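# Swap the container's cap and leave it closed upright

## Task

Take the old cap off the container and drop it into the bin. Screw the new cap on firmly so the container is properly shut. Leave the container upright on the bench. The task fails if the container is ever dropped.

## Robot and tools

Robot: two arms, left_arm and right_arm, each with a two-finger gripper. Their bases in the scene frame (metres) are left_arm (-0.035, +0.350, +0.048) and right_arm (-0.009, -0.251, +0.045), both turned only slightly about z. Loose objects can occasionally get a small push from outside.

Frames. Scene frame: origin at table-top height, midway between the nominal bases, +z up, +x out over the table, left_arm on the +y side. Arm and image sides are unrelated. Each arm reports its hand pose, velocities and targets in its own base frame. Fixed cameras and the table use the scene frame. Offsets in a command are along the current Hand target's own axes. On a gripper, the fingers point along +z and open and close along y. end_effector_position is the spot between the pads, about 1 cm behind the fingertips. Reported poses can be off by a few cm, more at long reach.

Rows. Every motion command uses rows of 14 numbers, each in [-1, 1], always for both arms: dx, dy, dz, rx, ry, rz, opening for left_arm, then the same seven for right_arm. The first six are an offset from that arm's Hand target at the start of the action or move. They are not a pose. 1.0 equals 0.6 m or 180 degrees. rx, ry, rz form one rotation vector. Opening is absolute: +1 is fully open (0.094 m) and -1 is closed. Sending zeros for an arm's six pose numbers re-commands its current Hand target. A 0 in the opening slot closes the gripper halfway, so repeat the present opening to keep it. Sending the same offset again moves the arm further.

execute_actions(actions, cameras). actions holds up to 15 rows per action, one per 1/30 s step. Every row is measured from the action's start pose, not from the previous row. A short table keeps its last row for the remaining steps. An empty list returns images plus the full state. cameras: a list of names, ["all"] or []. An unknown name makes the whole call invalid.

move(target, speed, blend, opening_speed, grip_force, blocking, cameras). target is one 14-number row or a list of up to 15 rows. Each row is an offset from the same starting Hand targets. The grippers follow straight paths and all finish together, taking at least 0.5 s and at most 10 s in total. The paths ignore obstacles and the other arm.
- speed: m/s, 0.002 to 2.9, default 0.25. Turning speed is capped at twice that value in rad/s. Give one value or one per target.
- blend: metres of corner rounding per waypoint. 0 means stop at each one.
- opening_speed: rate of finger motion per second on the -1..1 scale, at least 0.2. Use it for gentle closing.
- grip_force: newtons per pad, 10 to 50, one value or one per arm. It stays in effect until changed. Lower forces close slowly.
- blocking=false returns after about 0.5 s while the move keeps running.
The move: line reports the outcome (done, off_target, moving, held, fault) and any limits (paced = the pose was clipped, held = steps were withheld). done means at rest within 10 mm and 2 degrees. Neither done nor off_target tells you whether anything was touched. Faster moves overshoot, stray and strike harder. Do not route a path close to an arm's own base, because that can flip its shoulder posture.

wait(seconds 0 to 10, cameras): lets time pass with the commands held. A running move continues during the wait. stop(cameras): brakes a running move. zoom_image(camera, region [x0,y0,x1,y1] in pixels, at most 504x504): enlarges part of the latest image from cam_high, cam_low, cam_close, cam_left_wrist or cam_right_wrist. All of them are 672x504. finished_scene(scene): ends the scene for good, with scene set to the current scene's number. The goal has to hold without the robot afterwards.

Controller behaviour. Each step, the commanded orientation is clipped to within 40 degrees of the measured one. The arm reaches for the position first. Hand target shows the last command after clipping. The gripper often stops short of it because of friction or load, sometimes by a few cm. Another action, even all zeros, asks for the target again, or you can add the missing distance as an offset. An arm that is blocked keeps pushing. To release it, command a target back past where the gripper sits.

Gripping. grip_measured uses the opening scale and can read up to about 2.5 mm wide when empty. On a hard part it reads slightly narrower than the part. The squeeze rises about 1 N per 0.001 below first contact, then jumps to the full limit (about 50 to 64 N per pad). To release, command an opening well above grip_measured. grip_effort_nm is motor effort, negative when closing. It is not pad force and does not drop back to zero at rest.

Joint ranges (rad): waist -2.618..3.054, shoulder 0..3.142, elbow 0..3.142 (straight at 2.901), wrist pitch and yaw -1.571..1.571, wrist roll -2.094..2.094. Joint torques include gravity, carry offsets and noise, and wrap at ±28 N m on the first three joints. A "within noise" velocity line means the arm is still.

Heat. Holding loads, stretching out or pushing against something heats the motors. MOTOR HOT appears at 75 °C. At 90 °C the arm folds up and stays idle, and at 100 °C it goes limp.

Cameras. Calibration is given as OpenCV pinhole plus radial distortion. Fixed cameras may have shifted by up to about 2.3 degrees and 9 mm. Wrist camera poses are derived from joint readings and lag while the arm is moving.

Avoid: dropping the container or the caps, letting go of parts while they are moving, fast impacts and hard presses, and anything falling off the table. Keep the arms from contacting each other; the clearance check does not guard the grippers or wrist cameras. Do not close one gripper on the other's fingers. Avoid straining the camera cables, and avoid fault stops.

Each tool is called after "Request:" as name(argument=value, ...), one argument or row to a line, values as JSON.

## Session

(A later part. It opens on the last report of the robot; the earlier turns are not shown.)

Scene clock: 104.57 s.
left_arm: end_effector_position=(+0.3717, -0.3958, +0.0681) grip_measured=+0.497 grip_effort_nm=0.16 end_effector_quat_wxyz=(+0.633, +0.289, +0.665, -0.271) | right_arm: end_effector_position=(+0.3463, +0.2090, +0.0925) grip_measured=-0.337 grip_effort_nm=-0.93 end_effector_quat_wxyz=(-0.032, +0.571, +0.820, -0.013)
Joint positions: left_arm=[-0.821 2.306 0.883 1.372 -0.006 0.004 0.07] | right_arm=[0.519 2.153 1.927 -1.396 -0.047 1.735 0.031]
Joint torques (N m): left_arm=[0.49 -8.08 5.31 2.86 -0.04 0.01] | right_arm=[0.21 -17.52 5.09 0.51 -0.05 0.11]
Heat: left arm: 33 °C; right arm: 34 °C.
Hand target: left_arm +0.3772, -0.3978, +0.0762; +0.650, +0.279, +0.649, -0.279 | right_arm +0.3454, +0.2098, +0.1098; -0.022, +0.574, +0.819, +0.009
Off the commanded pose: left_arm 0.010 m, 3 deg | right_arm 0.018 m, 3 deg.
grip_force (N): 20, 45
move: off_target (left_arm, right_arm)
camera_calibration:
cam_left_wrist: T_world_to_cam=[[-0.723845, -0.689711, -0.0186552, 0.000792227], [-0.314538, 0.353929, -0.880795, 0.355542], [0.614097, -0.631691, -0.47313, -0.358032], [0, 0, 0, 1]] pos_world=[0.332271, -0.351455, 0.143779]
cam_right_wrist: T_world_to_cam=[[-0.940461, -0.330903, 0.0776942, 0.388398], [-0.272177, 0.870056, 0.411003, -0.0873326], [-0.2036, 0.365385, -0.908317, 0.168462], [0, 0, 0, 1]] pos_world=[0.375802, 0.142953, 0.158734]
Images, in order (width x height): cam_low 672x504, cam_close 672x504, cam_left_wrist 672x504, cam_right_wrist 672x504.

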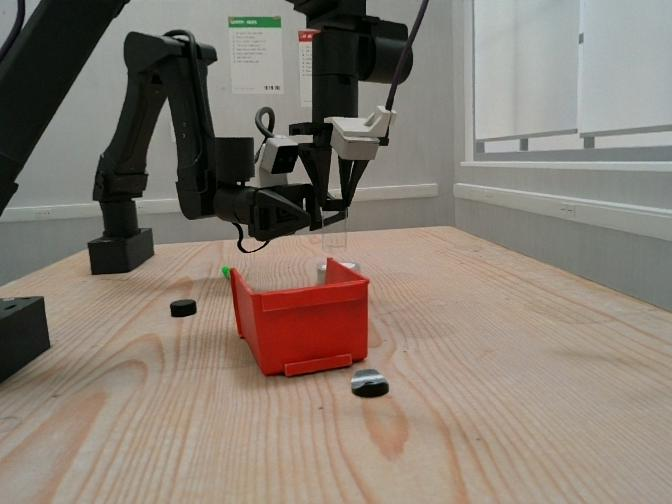

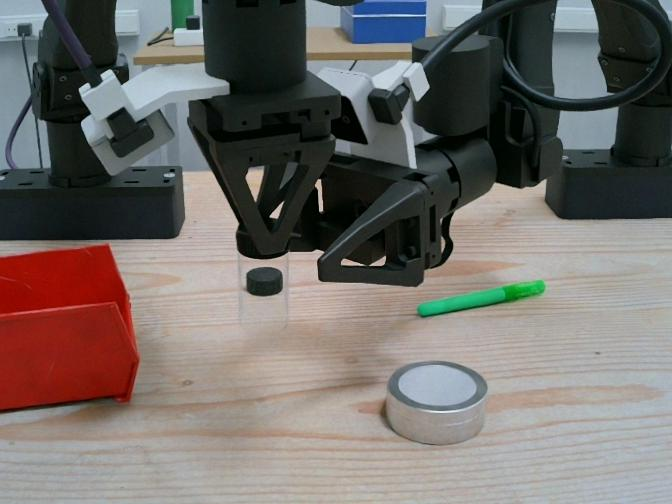

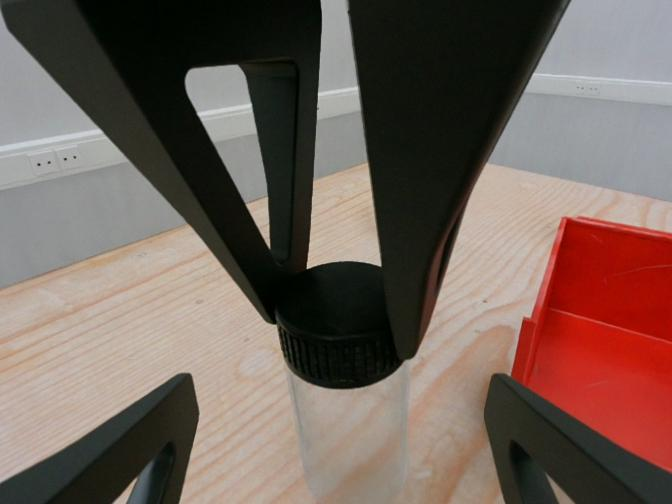

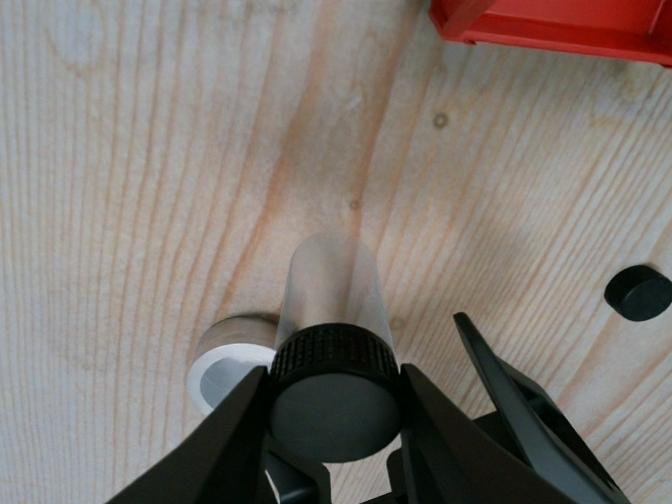

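Request:
move(
  target=[0,0,0,0,0,0,0.5,0.0022,-0.0005,-0.0467,0,0,0,-0.42],
  speed=0.05,
  cameras=["cam_low","cam_close","cam_left_wrist"],
)

Scene clock: 107.97 s.
left_arm: end_effector_position=(+0.3717, -0.3958, +0.0681) grip_measured=+0.497 grip_effort_nm=0.16 end_effector_quat_wxyz=(+0.633, +0.289, +0.665, -0.271) | right_arm: end_effector_position=(+0.3436, +0.2075, +0.1118) grip_measured=-0.337 grip_effort_nm=-0.93 end_effector_quat_wxyz=(-0.034, +0.571, +0.820, -0.017)
Joint positions: left_arm=[-0.821 2.306 0.883 1.372 -0.006 0.004 0.07] | right_arm=[0.519 2.153 2.003 -1.481 -0.047 1.735 0.031]
Joint torques (N m): left_arm=[0.5 -8.01 5.14 2.86 -0.04 -0.1] | right_arm=[0.23 -16.44 9.7 0.24 -0.06 0.14]
Heat: left arm: 33 °C; right arm: 35 °C.
Hand target: left_arm +0.3772, -0.3978, +0.0762; +0.650, +0.279, +0.649, -0.279 | right_arm +0.3454, +0.2098, +0.1379; -0.022, +0.573, +0.819, +0.009
Off the commanded pose: left_arm 0.010 m, 3 deg | right_arm 0.026 m, 3 deg.
grip_force (N): 20, 45
move: off_target (left_arm, right_arm)
camera_calibration:
cam_left_wrist: T_world_to_cam=[[-0.723845, -0.689711, -0.0186552, 0.000792227], [-0.314538, 0.353929, -0.880795, 0.355542], [0.614097, -0.631691, -0.47313, -0.358032], [0, 0, 0, 1]] pos_world=[0.332271, -0.351455, 0.143779]
Images, in order (width x height): cam_low 672x504, cam_close 672x504, cam_left_wrist 672x504.

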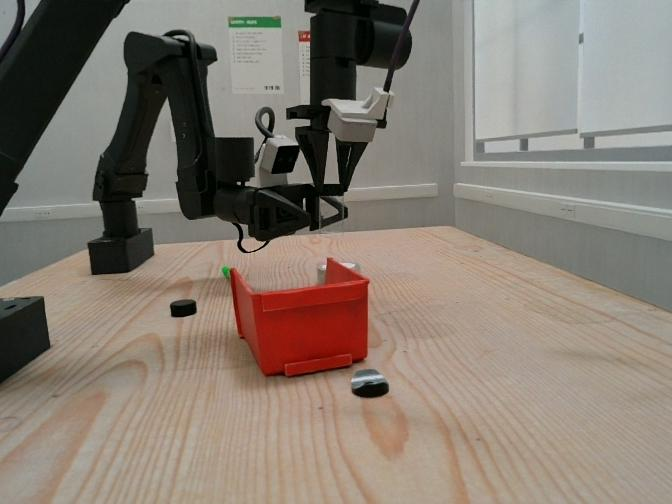

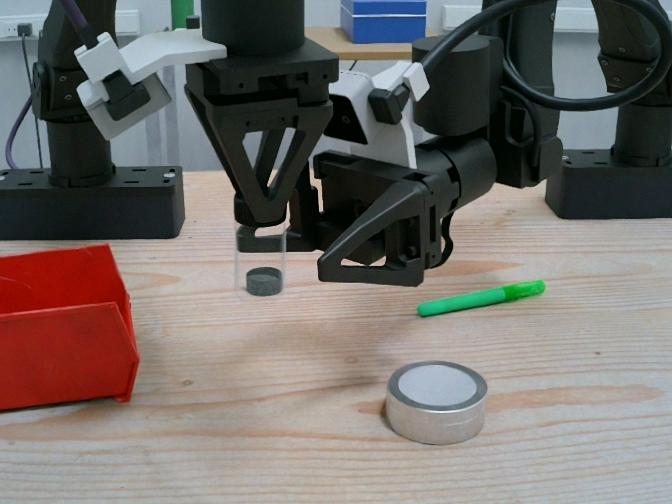

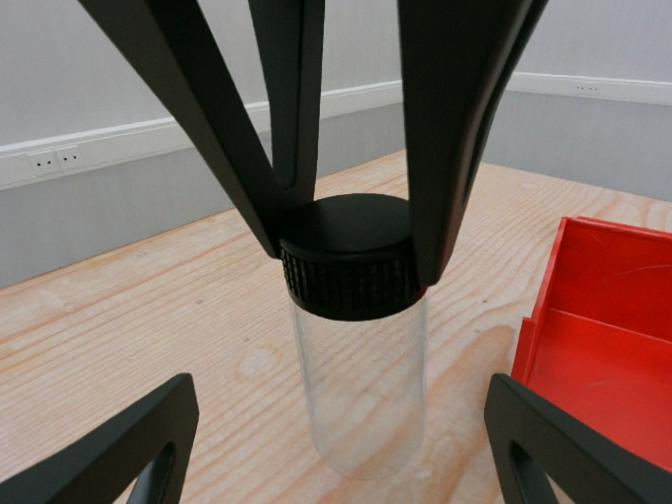

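Request:
move(
  target=[0,0,0,0,0,0,0.5,0.0276,-0.009,-0.0195,-0.0181,0.0033,-0.0009,-0.42],
  speed=0.04,
  cameras=["cam_low","cam_close","cam_left_wrist"],
)

Scene clock: 113.27 s.
left_arm: end_effector_position=(+0.3717, -0.3958, +0.0681) grip_measured=+0.497 grip_effort_nm=0.16 end_effector_quat_wxyz=(+0.633, +0.289, +0.665, -0.271) | right_arm: end_effector_position=(+0.3375, +0.2221, +0.1338) grip_measured=-0.337 grip_effort_nm=-0.93 end_effector_quat_wxyz=(-0.020, +0.572, +0.820, +0.014)
Joint positions: left_arm=[-0.821 2.306 0.883 1.372 -0.006 0.004 0.07] | right_arm=[0.558 2.096 2.003 -1.469 -0.047 1.777 0.031]
Joint torques (N m): left_arm=[0.59 -7.99 5.39 2.84 0.01 -0.06] | right_arm=[0.51 -16.77 5.3 0.65 -0.03 0.15]
Motor temperatures (°C): left_arm=[20 28 25 35 23 22 25] | right_arm=[23 37 31 22 20 22 24]
Heat: left arm: 35 °C; right arm: 37 °C.
Hand target: left_arm +0.3772, -0.3978, +0.0762; +0.650, +0.279, +0.649, -0.279 | right_arm +0.3350, +0.2230, +0.1505; -0.010, +0.573, +0.819, +0.035
Off the commanded pose: left_arm 0.010 m, 3 deg | right_arm 0.017 m, 3 deg.
grip_force (N): 20, 45
move: off_target (left_arm, right_arm)
camera_calibration:
cam_left_wrist: T_world_to_cam=[[-0.723845, -0.689711, -0.0186552, 0.000792227], [-0.314538, 0.353929, -0.880795, 0.355542], [0.614097, -0.631691, -0.47313, -0.358032], [0, 0, 0, 1]] pos_world=[0.332271, -0.351455, 0.143779]
Images, in order (width x height): cam_low 672x504, cam_close 672x504, cam_left_wrist 672x504.

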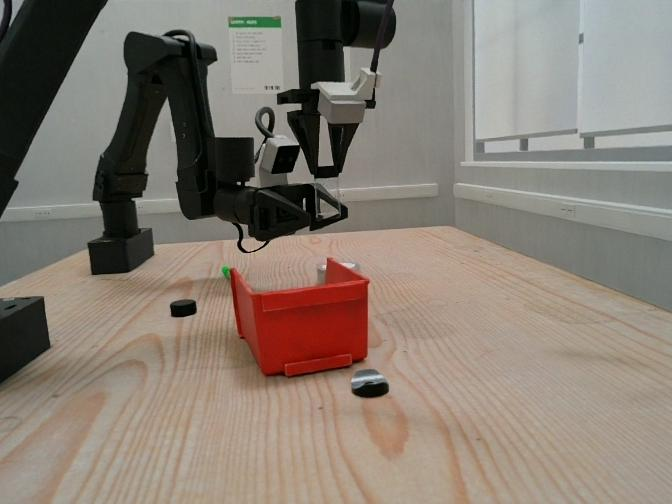

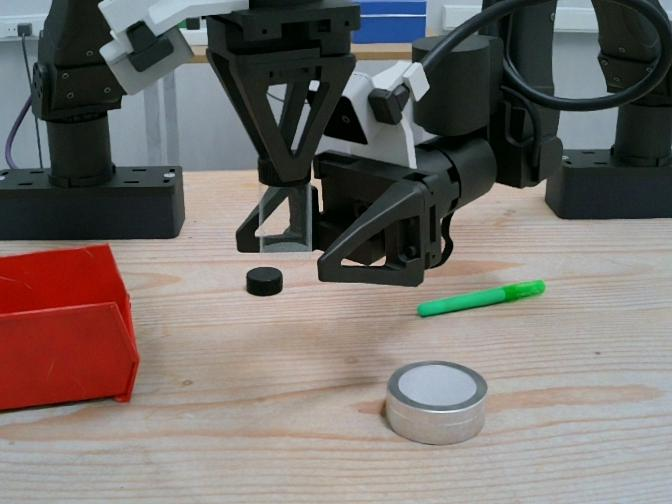

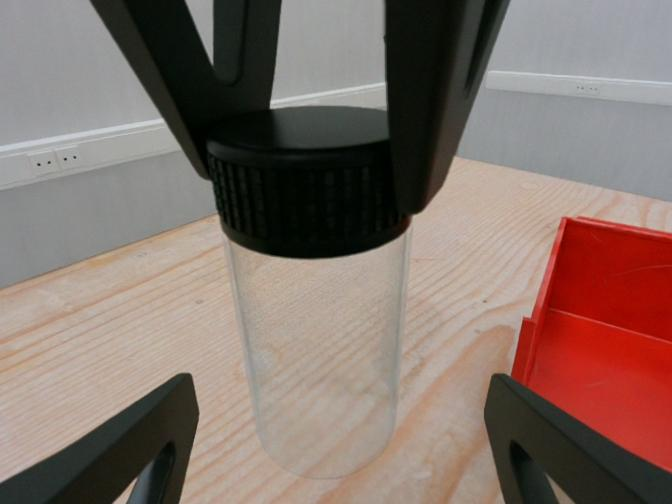

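Request:
move(
  target=[0,0,0,0,0,0,0.5,-0.017,0.0006,0.0175,0,0,0,-0.42],
  speed=0.04,
  cameras=["cam_low","cam_close","cam_left_wrist"],
)

Scene clock: 116.23 s.
left_arm: end_effector_position=(+0.3717, -0.3958, +0.0681) grip_measured=+0.497 grip_effort_nm=0.16 end_effector_quat_wxyz=(+0.633, +0.289, +0.665, -0.271) | right_arm: end_effector_position=(+0.3396, +0.2168, +0.1228) grip_measured=-0.337 grip_effort_nm=-0.93 end_effector_quat_wxyz=(-0.020, +0.572, +0.820, +0.014)
Joint positions: left_arm=[-0.821 2.306 0.883 1.372 -0.006 0.004 0.07] | right_arm=[0.545 2.084 1.942 -1.419 -0.047 1.764 0.031]
Joint torques (N m): left_arm=[0.58 -8.05 5.26 2.85 -0.08 -0.05] | right_arm=[-0.4 -16.8 5.16 0.62 -0.04 0.01]
Heat: left arm: 35 °C; right arm: 37 °C.
Hand target: left_arm +0.3772, -0.3978, +0.0762; +0.650, +0.279, +0.649, -0.279 | right_arm +0.3392, +0.2143, +0.1394; -0.010, +0.573, +0.819, +0.035
Off the commanded pose: left_arm 0.010 m, 3 deg | right_arm 0.017 m, 3 deg.
grip_force (N): 20, 45
move: off_target (left_arm, right_arm)
camera_calibration:
cam_left_wrist: T_world_to_cam=[[-0.723845, -0.689711, -0.0186552, 0.000792227], [-0.314538, 0.353929, -0.880795, 0.355542], [0.614097, -0.631691, -0.47313, -0.358032], [0, 0, 0, 1]] pos_world=[0.332271, -0.351455, 0.143779]
Images, in order (width x height): cam_low 672x504, cam_close 672x504, cam_left_wrist 672x504.

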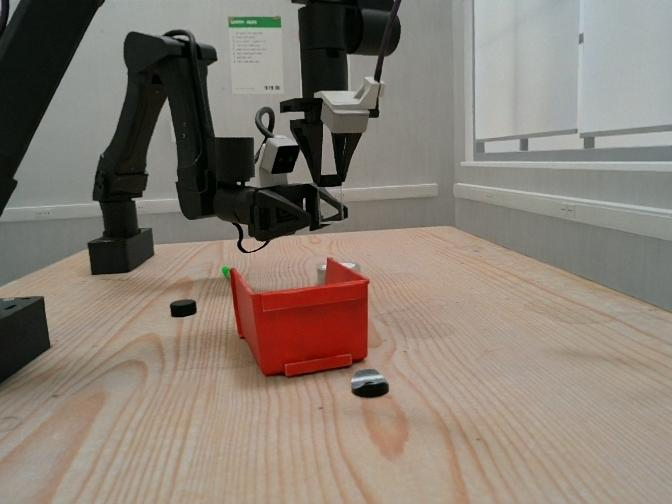

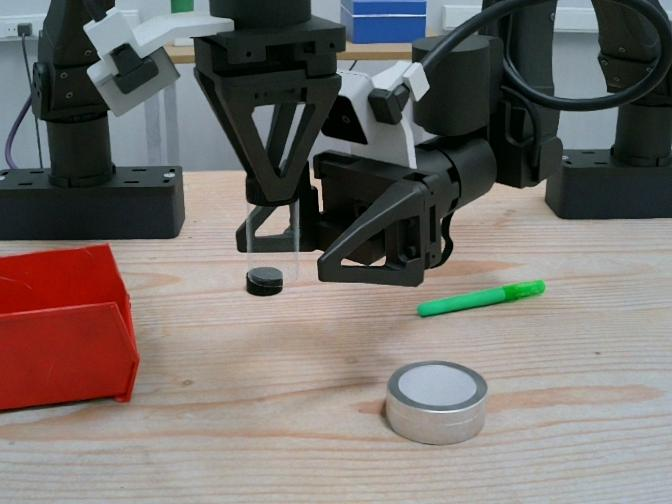

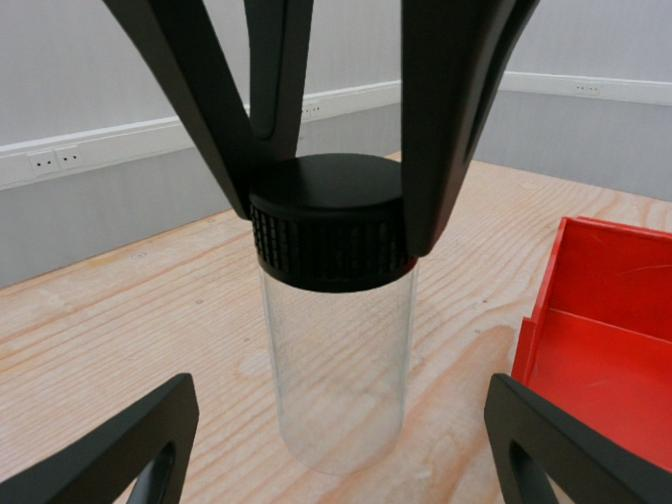

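Request:
move(
  target=[0,0,0,0,0,0,-0.45,0,0,0,0,0,0,-0.42],
  grip_force=[50, 45],
  opening_speed=0.4,
  speed=0.02,
  cameras=["cam_low","cam_close","cam_left_wrist"],
)

Scene clock: 120.83 s.
left_arm: end_effector_position=(+0.3717, -0.3958, +0.0681) grip_measured=-0.364 grip_effort_nm=-0.99 end_effector_quat_wxyz=(+0.633, +0.288, +0.665, -0.272) | right_arm: end_effector_position=(+0.3396, +0.2169, +0.1228) grip_measured=-0.337 grip_effort_nm=-0.93 end_effector_quat_wxyz=(-0.020, +0.572, +0.820, +0.014)
Joint positions: left_arm=[-0.821 2.306 0.883 1.372 -0.006 0.003 0.03] | right_arm=[0.545 2.084 1.942 -1.419 -0.047 1.763 0.031]
Joint torques (N m): left_arm=[0.4 -7.95 5.26 2.84 -0.06 -0.04] | right_arm=[-0.43 -16.83 5.15 0.63 -0.05 0.02]
Heat: left arm: 36 °C; right arm: 37 °C.
Hand target: left_arm +0.3773, -0.3978, +0.0762; +0.650, +0.279, +0.649, -0.279 | right_arm +0.3392, +0.2143, +0.1394; -0.010, +0.573, +0.819, +0.035
Off the commanded pose: left_arm 0.010 m, 3 deg | right_arm 0.017 m, 3 deg.
grip_force (N): 50, 45
move: off_target (left_arm, right_arm)
camera_calibration:
cam_left_wrist: T_world_to_cam=[[-0.723836, -0.68976, -0.0170754, 0.000687646], [-0.315558, 0.352952, -0.880822, 0.355536], [0.613583, -0.632183, -0.473139, -0.358031], [0, 0, 0, 1]] pos_world=[0.332372, -0.351354, 0.143778]
Images, in order (width x height): cam_low 672x504, cam_close 672x504, cam_left_wrist 672x504.

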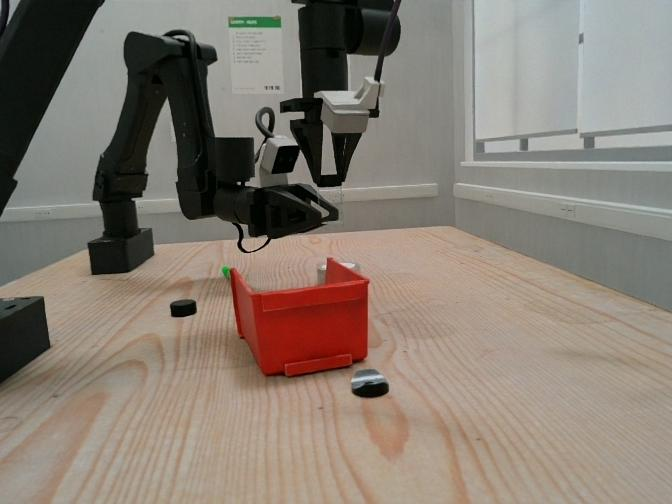

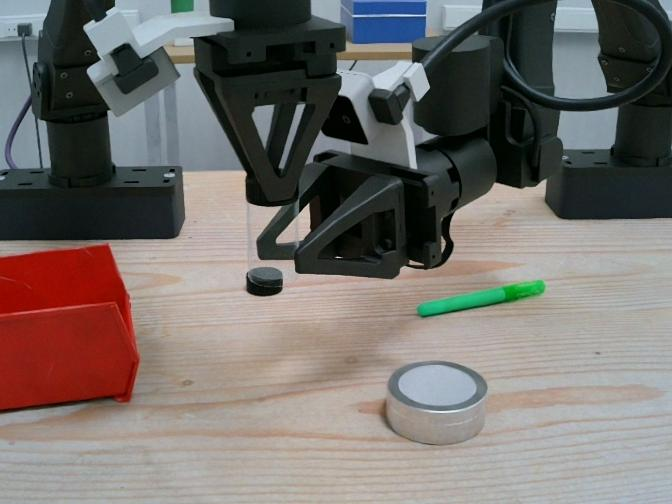

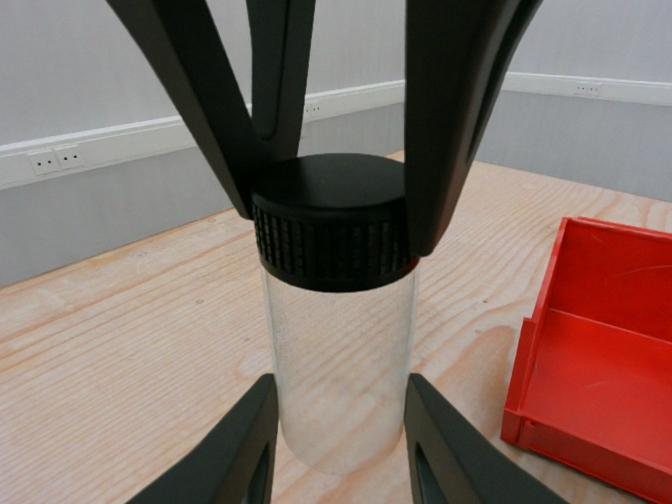

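Request:
move(
  target=[0.01,-0.003,-0.0065,0,0.011,0,-0.45,0,0,0,0,0,0,-0.45],
  grip_force=[50, 50],
  speed=0.02,
)

Scene clock: 123.57 s.
left_arm: end_effector_position=(+0.3717, -0.3958, +0.0681) grip_measured=-0.365 grip_effort_nm=-1.01 end_effector_quat_wxyz=(+0.633, +0.288, +0.665, -0.272) | right_arm: end_effector_position=(+0.3396, +0.2169, +0.1228) grip_measured=-0.340 grip_effort_nm=-1.02 end_effector_quat_wxyz=(-0.020, +0.572, +0.820, +0.014)
Joint positions: left_arm=[-0.821 2.306 0.883 1.372 -0.006 0.002 0.03] | right_arm=[0.545 2.084 1.942 -1.419 -0.047 1.763 0.031]
Joint torques (N m): left_arm=[-0.16 -9.18 3.89 2.53 -0.12 -0.02] | right_arm=[-0.4 -16.81 5.18 0.63 -0.04 0.04]
Heat: left arm: 36 °C; right arm: 37 °C.
Hand target: left_arm +0.3733, -0.3962, +0.0702; +0.639, +0.284, +0.660, -0.275 | right_arm +0.3392, +0.2143, +0.1394; -0.010, +0.573, +0.819, +0.035
Off the commanded pose: left_arm 0.003 m, 1 deg | right_arm 0.017 m, 3 deg.
move: off_target (right_arm)

Request:
move(
  target=[0,0,0,0,0,0,-0.45,0,0,0,0,0,-0.694,-0.45],
  speed=0.4,
  cameras=["cam_low","cam_close","cam_left_wrist","cam_right_wrist"],
)

Scene clock: 128.10 s.
left_arm: end_effector_position=(+0.3717, -0.3958, +0.0674) grip_measured=-0.365 grip_effort_nm=-1.01 end_effector_quat_wxyz=(+0.632, +0.289, +0.666, -0.271) | right_arm: end_effector_position=(+0.3398, +0.2167, +0.1228) grip_measured=-0.340 grip_effort_nm=-1.02 end_effector_quat_wxyz=(+0.003, -0.459, +0.888, +0.023)
Joint positions: left_arm=[-0.821 2.306 0.883 1.369 -0.006 0.004 0.03] | right_arm=[0.545 2.084 1.942 -1.419 -0.046 -0.409 0.031]
Joint torques (N m): left_arm=[0.29 -8.96 3.85 2.52 -0.04 -0.1] | right_arm=[-0.39 -16.77 5.2 0.63 -0.05 -0.08]
Heat: left arm: 36 °C; right arm: 37 °C.
Hand target: left_arm +0.3733, -0.3962, +0.0701; +0.639, +0.284, +0.660, -0.275 | right_arm +0.3391, +0.2143, +0.1394; +0.027, -0.461, +0.886, +0.025
Off the commanded pose: left_arm 0.003 m, 1 deg | right_arm 0.017 m, 3 deg.
move: off_target (right_arm)
camera_calibration:
cam_left_wrist: T_world_to_cam=[[-0.723854, -0.689721, -0.0178969, 0.00075034], [-0.316688, 0.355182, -0.87952, 0.356169], [0.61298, -0.630976, -0.475526, -0.357493], [0, 0, 0, 1]] pos_world=[0.332473, -0.351557, 0.143274]
cam_right_wrist: T_world_to_cam=[[0.804927, -0.593036, -0.0200532, -0.141835], [-0.549126, -0.757283, 0.353529, 0.345481], [-0.224841, -0.273553, -0.935209, 0.340758], [0, 0, 0, 1]] pos_world=[0.380496, 0.270729, 0.193698]
Images, in order (width x height): cam_low 672x504, cam_close 672x504, cam_left_wrist 672x504, cam_right_wrist 672x504.

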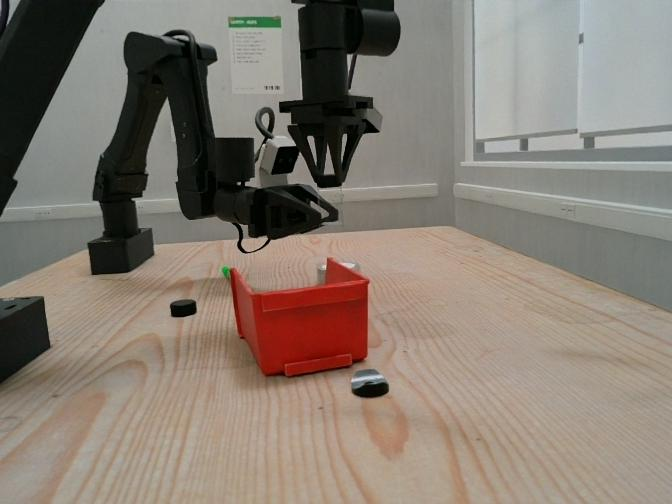

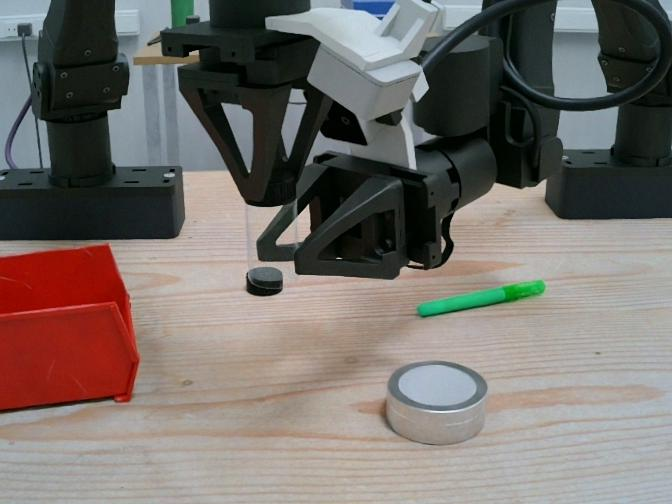

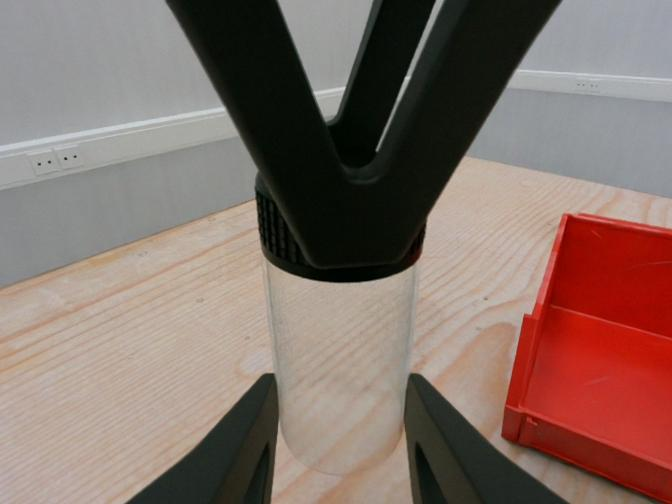

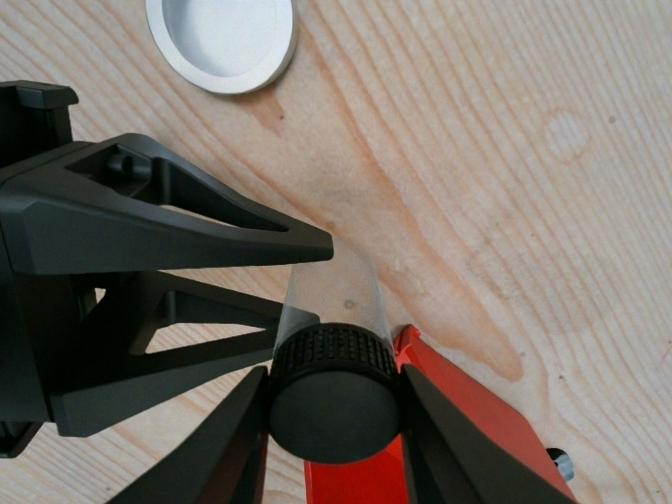

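Request:
move(
  target=[
    [0,0,0,0,0,0,-0.45,0,0,0,0,0,0,0.2],
    [0,0,0,0,0,0,-0.45,0,0,0,0,0,0.694,0.2],
  ],
  speed=0.5,
  opening_speed=1.0,
  cameras=["cam_low","cam_left_wrist","cam_right_wrist"],
)

Scene clock: 132.97 s.
left_arm: end_effector_position=(+0.3717, -0.3958, +0.0674) grip_measured=-0.365 grip_effort_nm=-1.01 end_effector_quat_wxyz=(+0.632, +0.289, +0.666, -0.271) | right_arm: end_effector_position=(+0.3400, +0.2164, +0.1228) grip_measured=+0.198 grip_effort_nm=0.13 end_effector_quat_wxyz=(-0.022, +0.569, +0.822, +0.015)
Joint positions: left_arm=[-0.821 2.306 0.883 1.369 -0.006 0.003 0.03] | right_arm=[0.541 2.084 1.942 -1.419 -0.053 1.753 0.056]
Joint torques (N m): left_arm=[0.1 -9.26 3.84 2.48 -0.06 -0.04] | right_arm=[-0.08 -16.8 5.16 0.63 0.02 0.13]
Heat: left arm: 36 °C; right arm: 37 °C.
Hand target: left_arm +0.3733, -0.3962, +0.0701; +0.639, +0.284, +0.660, -0.275 | right_arm +0.3391, +0.2144, +0.1394; -0.010, +0.573, +0.819, +0.035
Off the commanded pose: left_arm 0.003 m, 1 deg | right_arm 0.017 m, 3 deg.
move: off_target (right_arm)
camera_calibration:
cam_left_wrist: T_world_to_cam=[[-0.723897, -0.689685, -0.0175468, 0.00072715], [-0.31691, 0.355007, -0.87951, 0.35618], [0.612814, -0.631114, -0.475557, -0.357482], [0, 0, 0, 1]] pos_world=[0.332473, -0.351556, 0.143274]
cam_right_wrist: T_world_to_cam=[[-0.941901, -0.335291, 0.0200714, 0.391034], [-0.295194, 0.854809, 0.426803, -0.0987886], [-0.160261, 0.396081, -0.904122, 0.17016], [0, 0, 0, 1]] pos_world=[0.366423, 0.148159, 0.18816]
Images, in order (width x height): cam_low 672x504, cam_left_wrist 672x504, cam_right_wrist 672x504.

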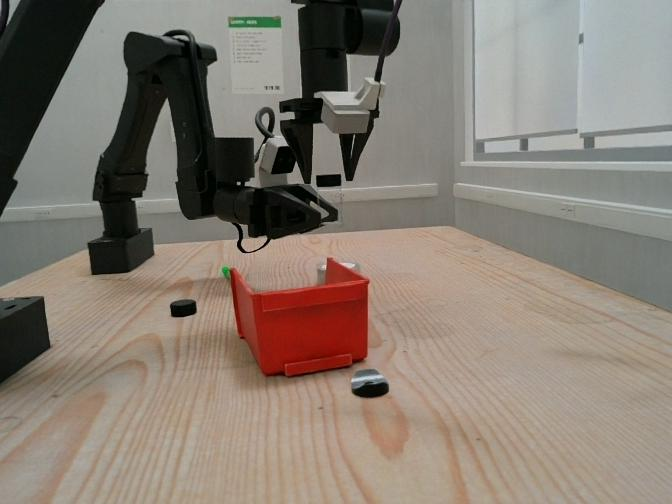

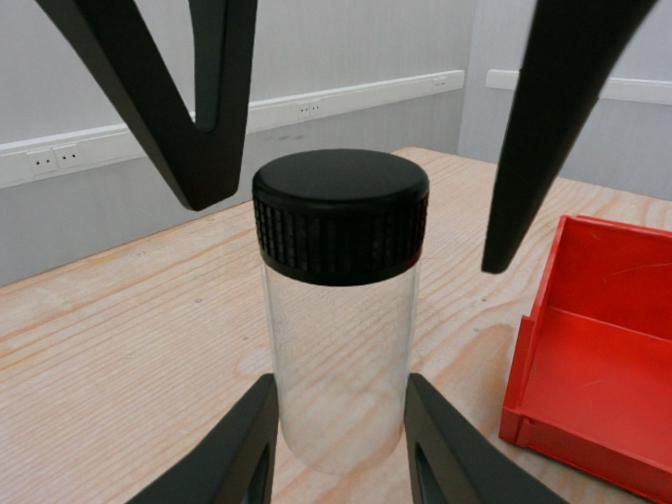

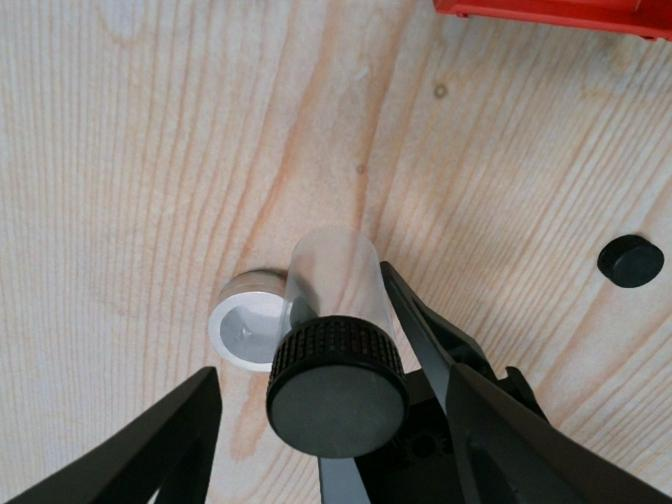

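Request:
move(
  target=[
    [0,0,0,0,0,0,-0.45,0,0,0,0,0,0,-0.45],
    [0,0,0,0,0,0,-0.45,0,0,0,0,0,-0.694,-0.45],
    [0,0,0,0,0,0,-0.45,0,0,0,0,0,-0.694,0.2],
    [0,0,0,0,0,0,-0.45,0,0,0,0,0,0,0.2],
  ],
  speed=0.5,
  opening_speed=1.0,
  cameras=["cam_low","cam_left_wrist","cam_right_wrist"],
)

Scene clock: 142.47 s.
left_arm: end_effector_position=(+0.3716, -0.3958, +0.0665) grip_measured=-0.365 grip_effort_nm=-1.01 end_effector_quat_wxyz=(+0.631, +0.289, +0.667, -0.271) | right_arm: end_effector_position=(+0.3398, +0.2164, +0.1228) grip_measured=+0.198 grip_effort_nm=0.13 end_effector_quat_wxyz=(-0.022, +0.569, +0.822, +0.015)
Joint positions: left_arm=[-0.821 2.306 0.883 1.365 -0.006 0.002 0.03] | right_arm=[0.541 2.084 1.942 -1.419 -0.053 1.753 0.056]
Joint torques (N m): left_arm=[0.08 -9.14 3.96 2.57 -0.08 0] | right_arm=[-0.05 -16.83 5.18 0.64 0.02 0.15]
Heat: left arm: 36 °C; right arm: 37 °C.
Hand target: left_arm +0.3732, -0.3962, +0.0701; +0.639, +0.284, +0.660, -0.275 | right_arm +0.3391, +0.2144, +0.1394; -0.010, +0.573, +0.819, +0.035
Off the commanded pose: left_arm 0.004 m, 1 deg | right_arm 0.017 m, 3 deg.
move: off_target (right_arm); target 3's new opening was sent with right_arm's hand 0.017 m and 3 deg from that target
camera_calibration:
cam_left_wrist: T_world_to_cam=[[-0.724145, -0.689461, -0.0160219, 0.000735359], [-0.320048, 0.356546, -0.877749, 0.356993], [0.610887, -0.63049, -0.478852, -0.356676], [0, 0, 0, 1]] pos_world=[0.332676, -0.351658, 0.142568]
cam_right_wrist: T_world_to_cam=[[-0.941864, -0.335366, 0.0205299, 0.390854], [-0.295029, 0.854723, 0.427091, -0.0989184], [-0.160779, 0.396205, -0.903976, 0.170289], [0, 0, 0, 1]] pos_world=[0.366326, 0.148158, 0.18816]
Images, in order (width x height): cam_low 672x504, cam_left_wrist 672x504, cam_right_wrist 672x504.

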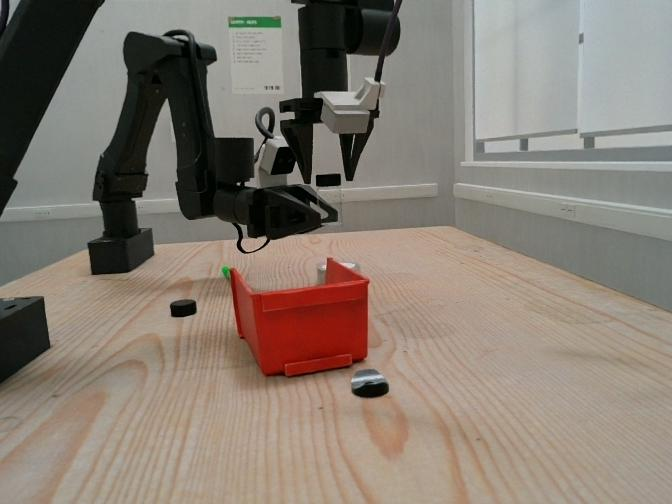

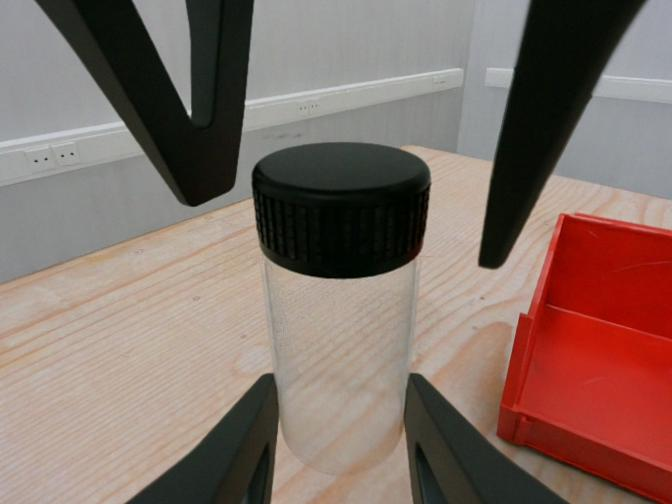

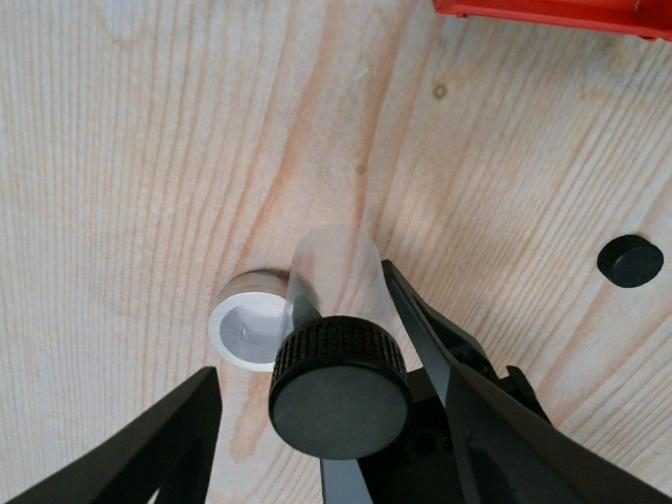

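Request:
move(
  target=[
    [0,0,0,0,0,0,-0.45,0,0,0,0,0,0,-0.45],
    [0,0,0,0,0,0,-0.45,0,0,0,0,0,-0.694,-0.45],
  ],
  speed=0.5,
  opening_speed=1.0,
  cameras=["cam_low","cam_left_wrist"],
)

Scene clock: 147.20 s.
left_arm: end_effector_position=(+0.3716, -0.3958, +0.0657) grip_measured=-0.365 grip_effort_nm=-1.01 end_effector_quat_wxyz=(+0.629, +0.289, +0.668, -0.271) | right_arm: end_effector_position=(+0.3396, +0.2146, +0.1228) grip_measured=-0.338 grip_effort_nm=-1.02 end_effector_quat_wxyz=(+0.001, -0.458, +0.889, +0.023)
Joint positions: left_arm=[-0.821 2.306 0.883 1.362 -0.006 0.001 0.03] | right_arm=[0.541 2.084 1.942 -1.424 -0.045 -0.411 0.031]
Joint torques (N m): left_arm=[0.13 -9.01 4.01 2.58 -0.11 -0.02] | right_arm=[-0.06 -16.77 5.22 0.67 -0.06 -0.05]
Heat: left arm: 36 °C; right arm: 37 °C.
Hand target: left_arm +0.3732, -0.3962, +0.0702; +0.639, +0.284, +0.660, -0.275 | right_arm +0.3390, +0.2144, +0.1394; +0.026, -0.461, +0.886, +0.026
Off the commanded pose: left_arm 0.005 m, 2 deg | right_arm 0.017 m, 3 deg.
move: off_target (right_arm)
camera_calibration:
cam_left_wrist: T_world_to_cam=[[-0.724133, -0.689482, -0.0156646, 0.000667413], [-0.322165, 0.358264, -0.876275, 0.357631], [0.609788, -0.629493, -0.481557, -0.355991], [0, 0, 0, 1]] pos_world=[0.332778, -0.35176, 0.141963]
Images, in order (width x height): cam_low 672x504, cam_left_wrist 672x504.

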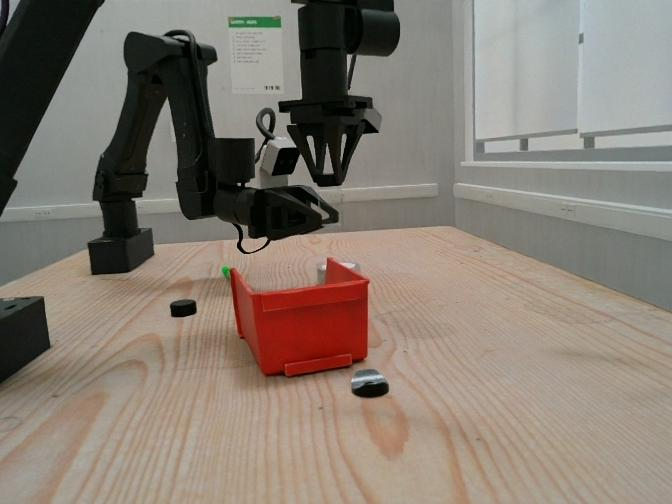

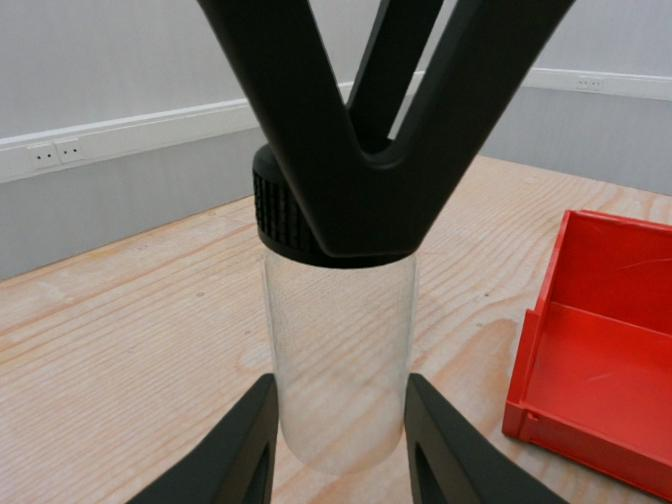

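Request:
zoom_image(
  camera="cam_left_wrist",
  region=[220, 120, 460, 360],
)

Scaled by 2.100 from the camera's 672x504 image, which has a finer 960x720 frame.

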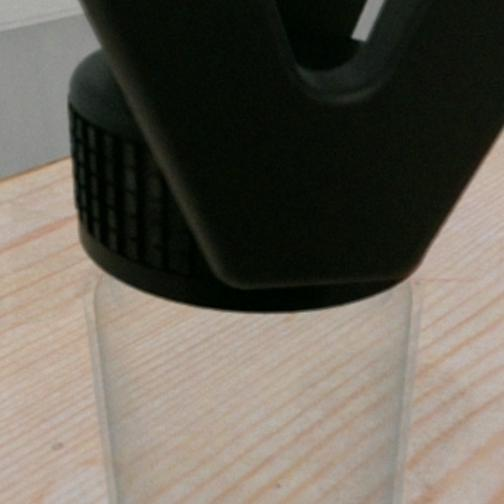

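Request:
move(
  target=[
    [0,0,0,0,0,0,-0.45,0,0,0,0,0,0,0.2],
    [0,0,0,0,0,0,-0.45,0,0,0,0,0,0.694,0.2],
    [0,0,0,0,0,0,-0.45,0,0,0,0,0,0.694,-0.45],
    [0,0,0,0,0,0,-0.45,0,0,0,0,0,0,-0.45],
  ],
  speed=0.5,
  opening_speed=1.0,
  cameras=["cam_low","cam_left_wrist"],
)

Scene clock: 156.30 s.
left_arm: end_effector_position=(+0.3715, -0.3958, +0.0653) grip_measured=-0.365 grip_effort_nm=-1.01 end_effector_quat_wxyz=(+0.629, +0.289, +0.669, -0.271) | right_arm: end_effector_position=(+0.3394, +0.2143, +0.1227) grip_measured=-0.341 grip_effort_nm=-1.02 end_effector_quat_wxyz=(+0.000, -0.458, +0.889, +0.022)
Joint positions: left_arm=[-0.821 2.306 0.883 1.361 -0.006 0.001 0.03] | right_arm=[0.541 2.084 1.942 -1.425 -0.044 -0.411 0.031]
Joint torques (N m): left_arm=[0.06 -9.01 4.03 2.61 -0.05 0.01] | right_arm=[-0.05 -16.8 5.19 0.67 -0.07 -0.04]
Heat: left arm: 37 °C; right arm: 38 °C.
Hand target: left_arm +0.3733, -0.3962, +0.0702; +0.639, +0.284, +0.660, -0.275 | right_arm +0.3390, +0.2144, +0.1394; +0.026, -0.461, +0.886, +0.026
Off the commanded pose: left_arm 0.005 m, 2 deg | right_arm 0.017 m, 3 deg.
move: off_target (right_arm); target 3's new opening was sent with right_arm's hand 0.017 m and 3 deg from that target
camera_calibration:
cam_left_wrist: T_world_to_cam=[[-0.724168, -0.689452, -0.0153737, 0.000647414], [-0.323288, 0.359089, -0.875523, 0.357992], [0.609152, -0.629056, -0.482932, -0.355702], [0, 0, 0, 1]] pos_world=[0.33288, -0.351861, 0.141661]
Images, in order (width x height): cam_low 672x504, cam_left_wrist 672x504.

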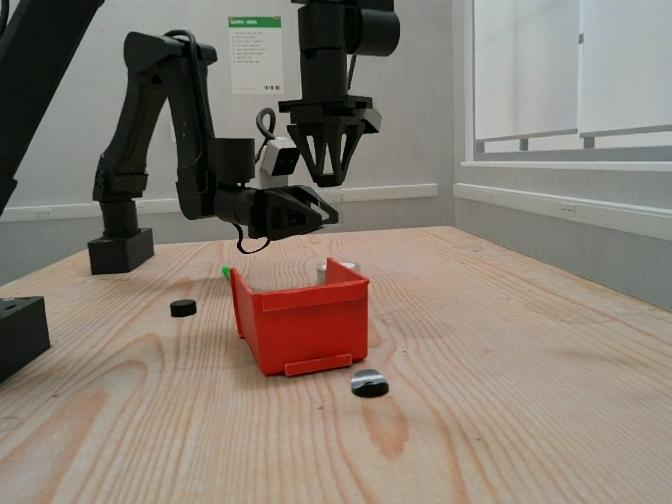

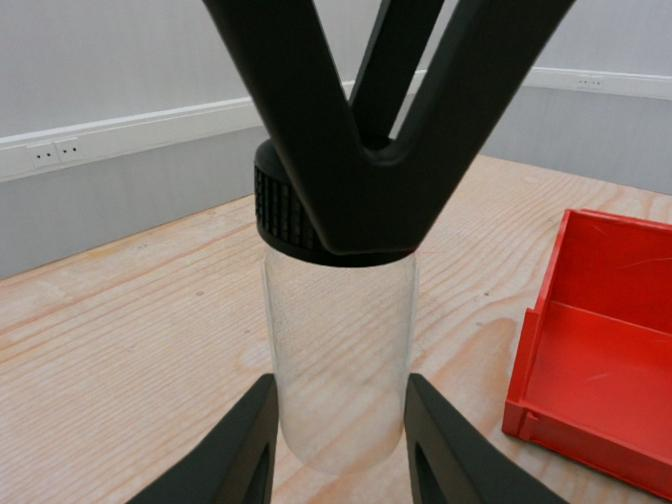

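Request:
move(
  target=[0,0,0,0,0,0,-0.45,-0.0035,0.0011,-0.0498,0,0,0,-0.45],
  speed=0.03,
  cameras=["cam_low","cam_left_wrist"],
)

Scene clock: 158.57 s.
left_arm: end_effector_position=(+0.3715, -0.3958, +0.0653) grip_measured=-0.365 grip_effort_nm=-1.01 end_effector_quat_wxyz=(+0.629, +0.289, +0.669, -0.271) | right_arm: end_effector_position=(+0.3363, +0.2125, +0.1496) grip_measured=-0.341 grip_effort_nm=-1.02 end_effector_quat_wxyz=(+0.001, -0.459, +0.888, +0.022)
Joint positions: left_arm=[-0.821 2.306 0.883 1.361 -0.006 0.001 0.03] | right_arm=[0.541 2.084 2.049 -1.531 -0.044 -0.412 0.031]
Joint torques (N m): left_arm=[0.12 -8.99 4.01 2.63 -0.04 -0.03] | right_arm=[-0.02 -14.23 9.84 0.45 -0.07 -0.02]
Heat: left arm: 37 °C; right arm: 38 °C.
Hand target: left_arm +0.3733, -0.3962, +0.0702; +0.639, +0.284, +0.660, -0.275 | right_arm +0.3390, +0.2144, +0.1693; +0.026, -0.461, +0.886, +0.026
Off the commanded pose: left_arm 0.005 m, 2 deg | right_arm 0.020 m, 3 deg.
move: off_target (right_arm)
camera_calibration:
cam_left_wrist: T_world_to_cam=[[-0.724168, -0.689452, -0.0153737, 0.000647414], [-0.323288, 0.359089, -0.875523, 0.357992], [0.609152, -0.629056, -0.482932, -0.355702], [0, 0, 0, 1]] pos_world=[0.33288, -0.351861, 0.141661]
Images, in order (width x height): cam_low 672x504, cam_left_wrist 672x504.

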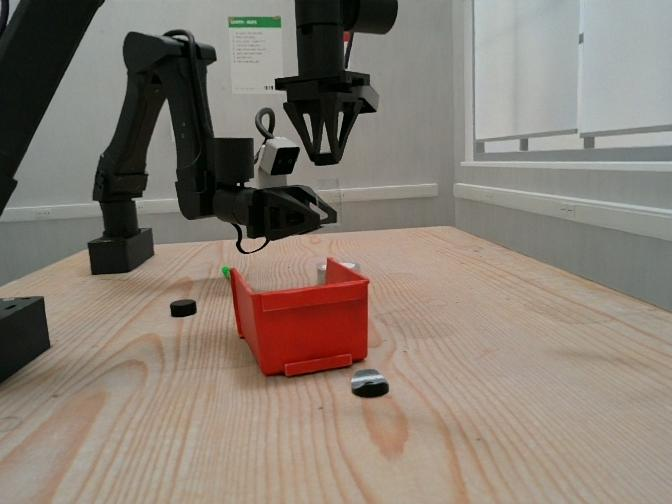

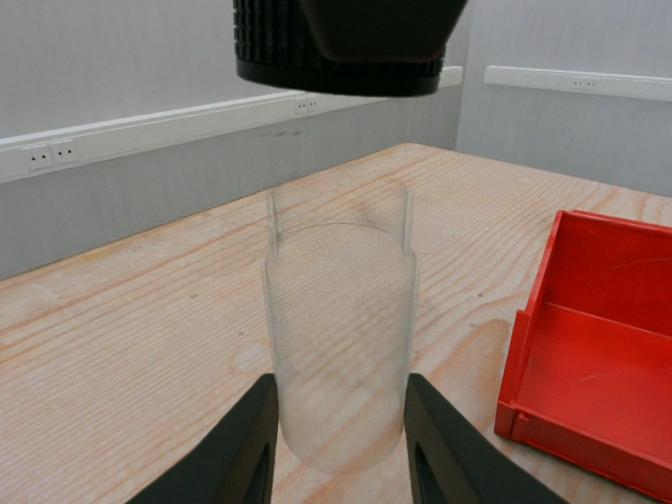

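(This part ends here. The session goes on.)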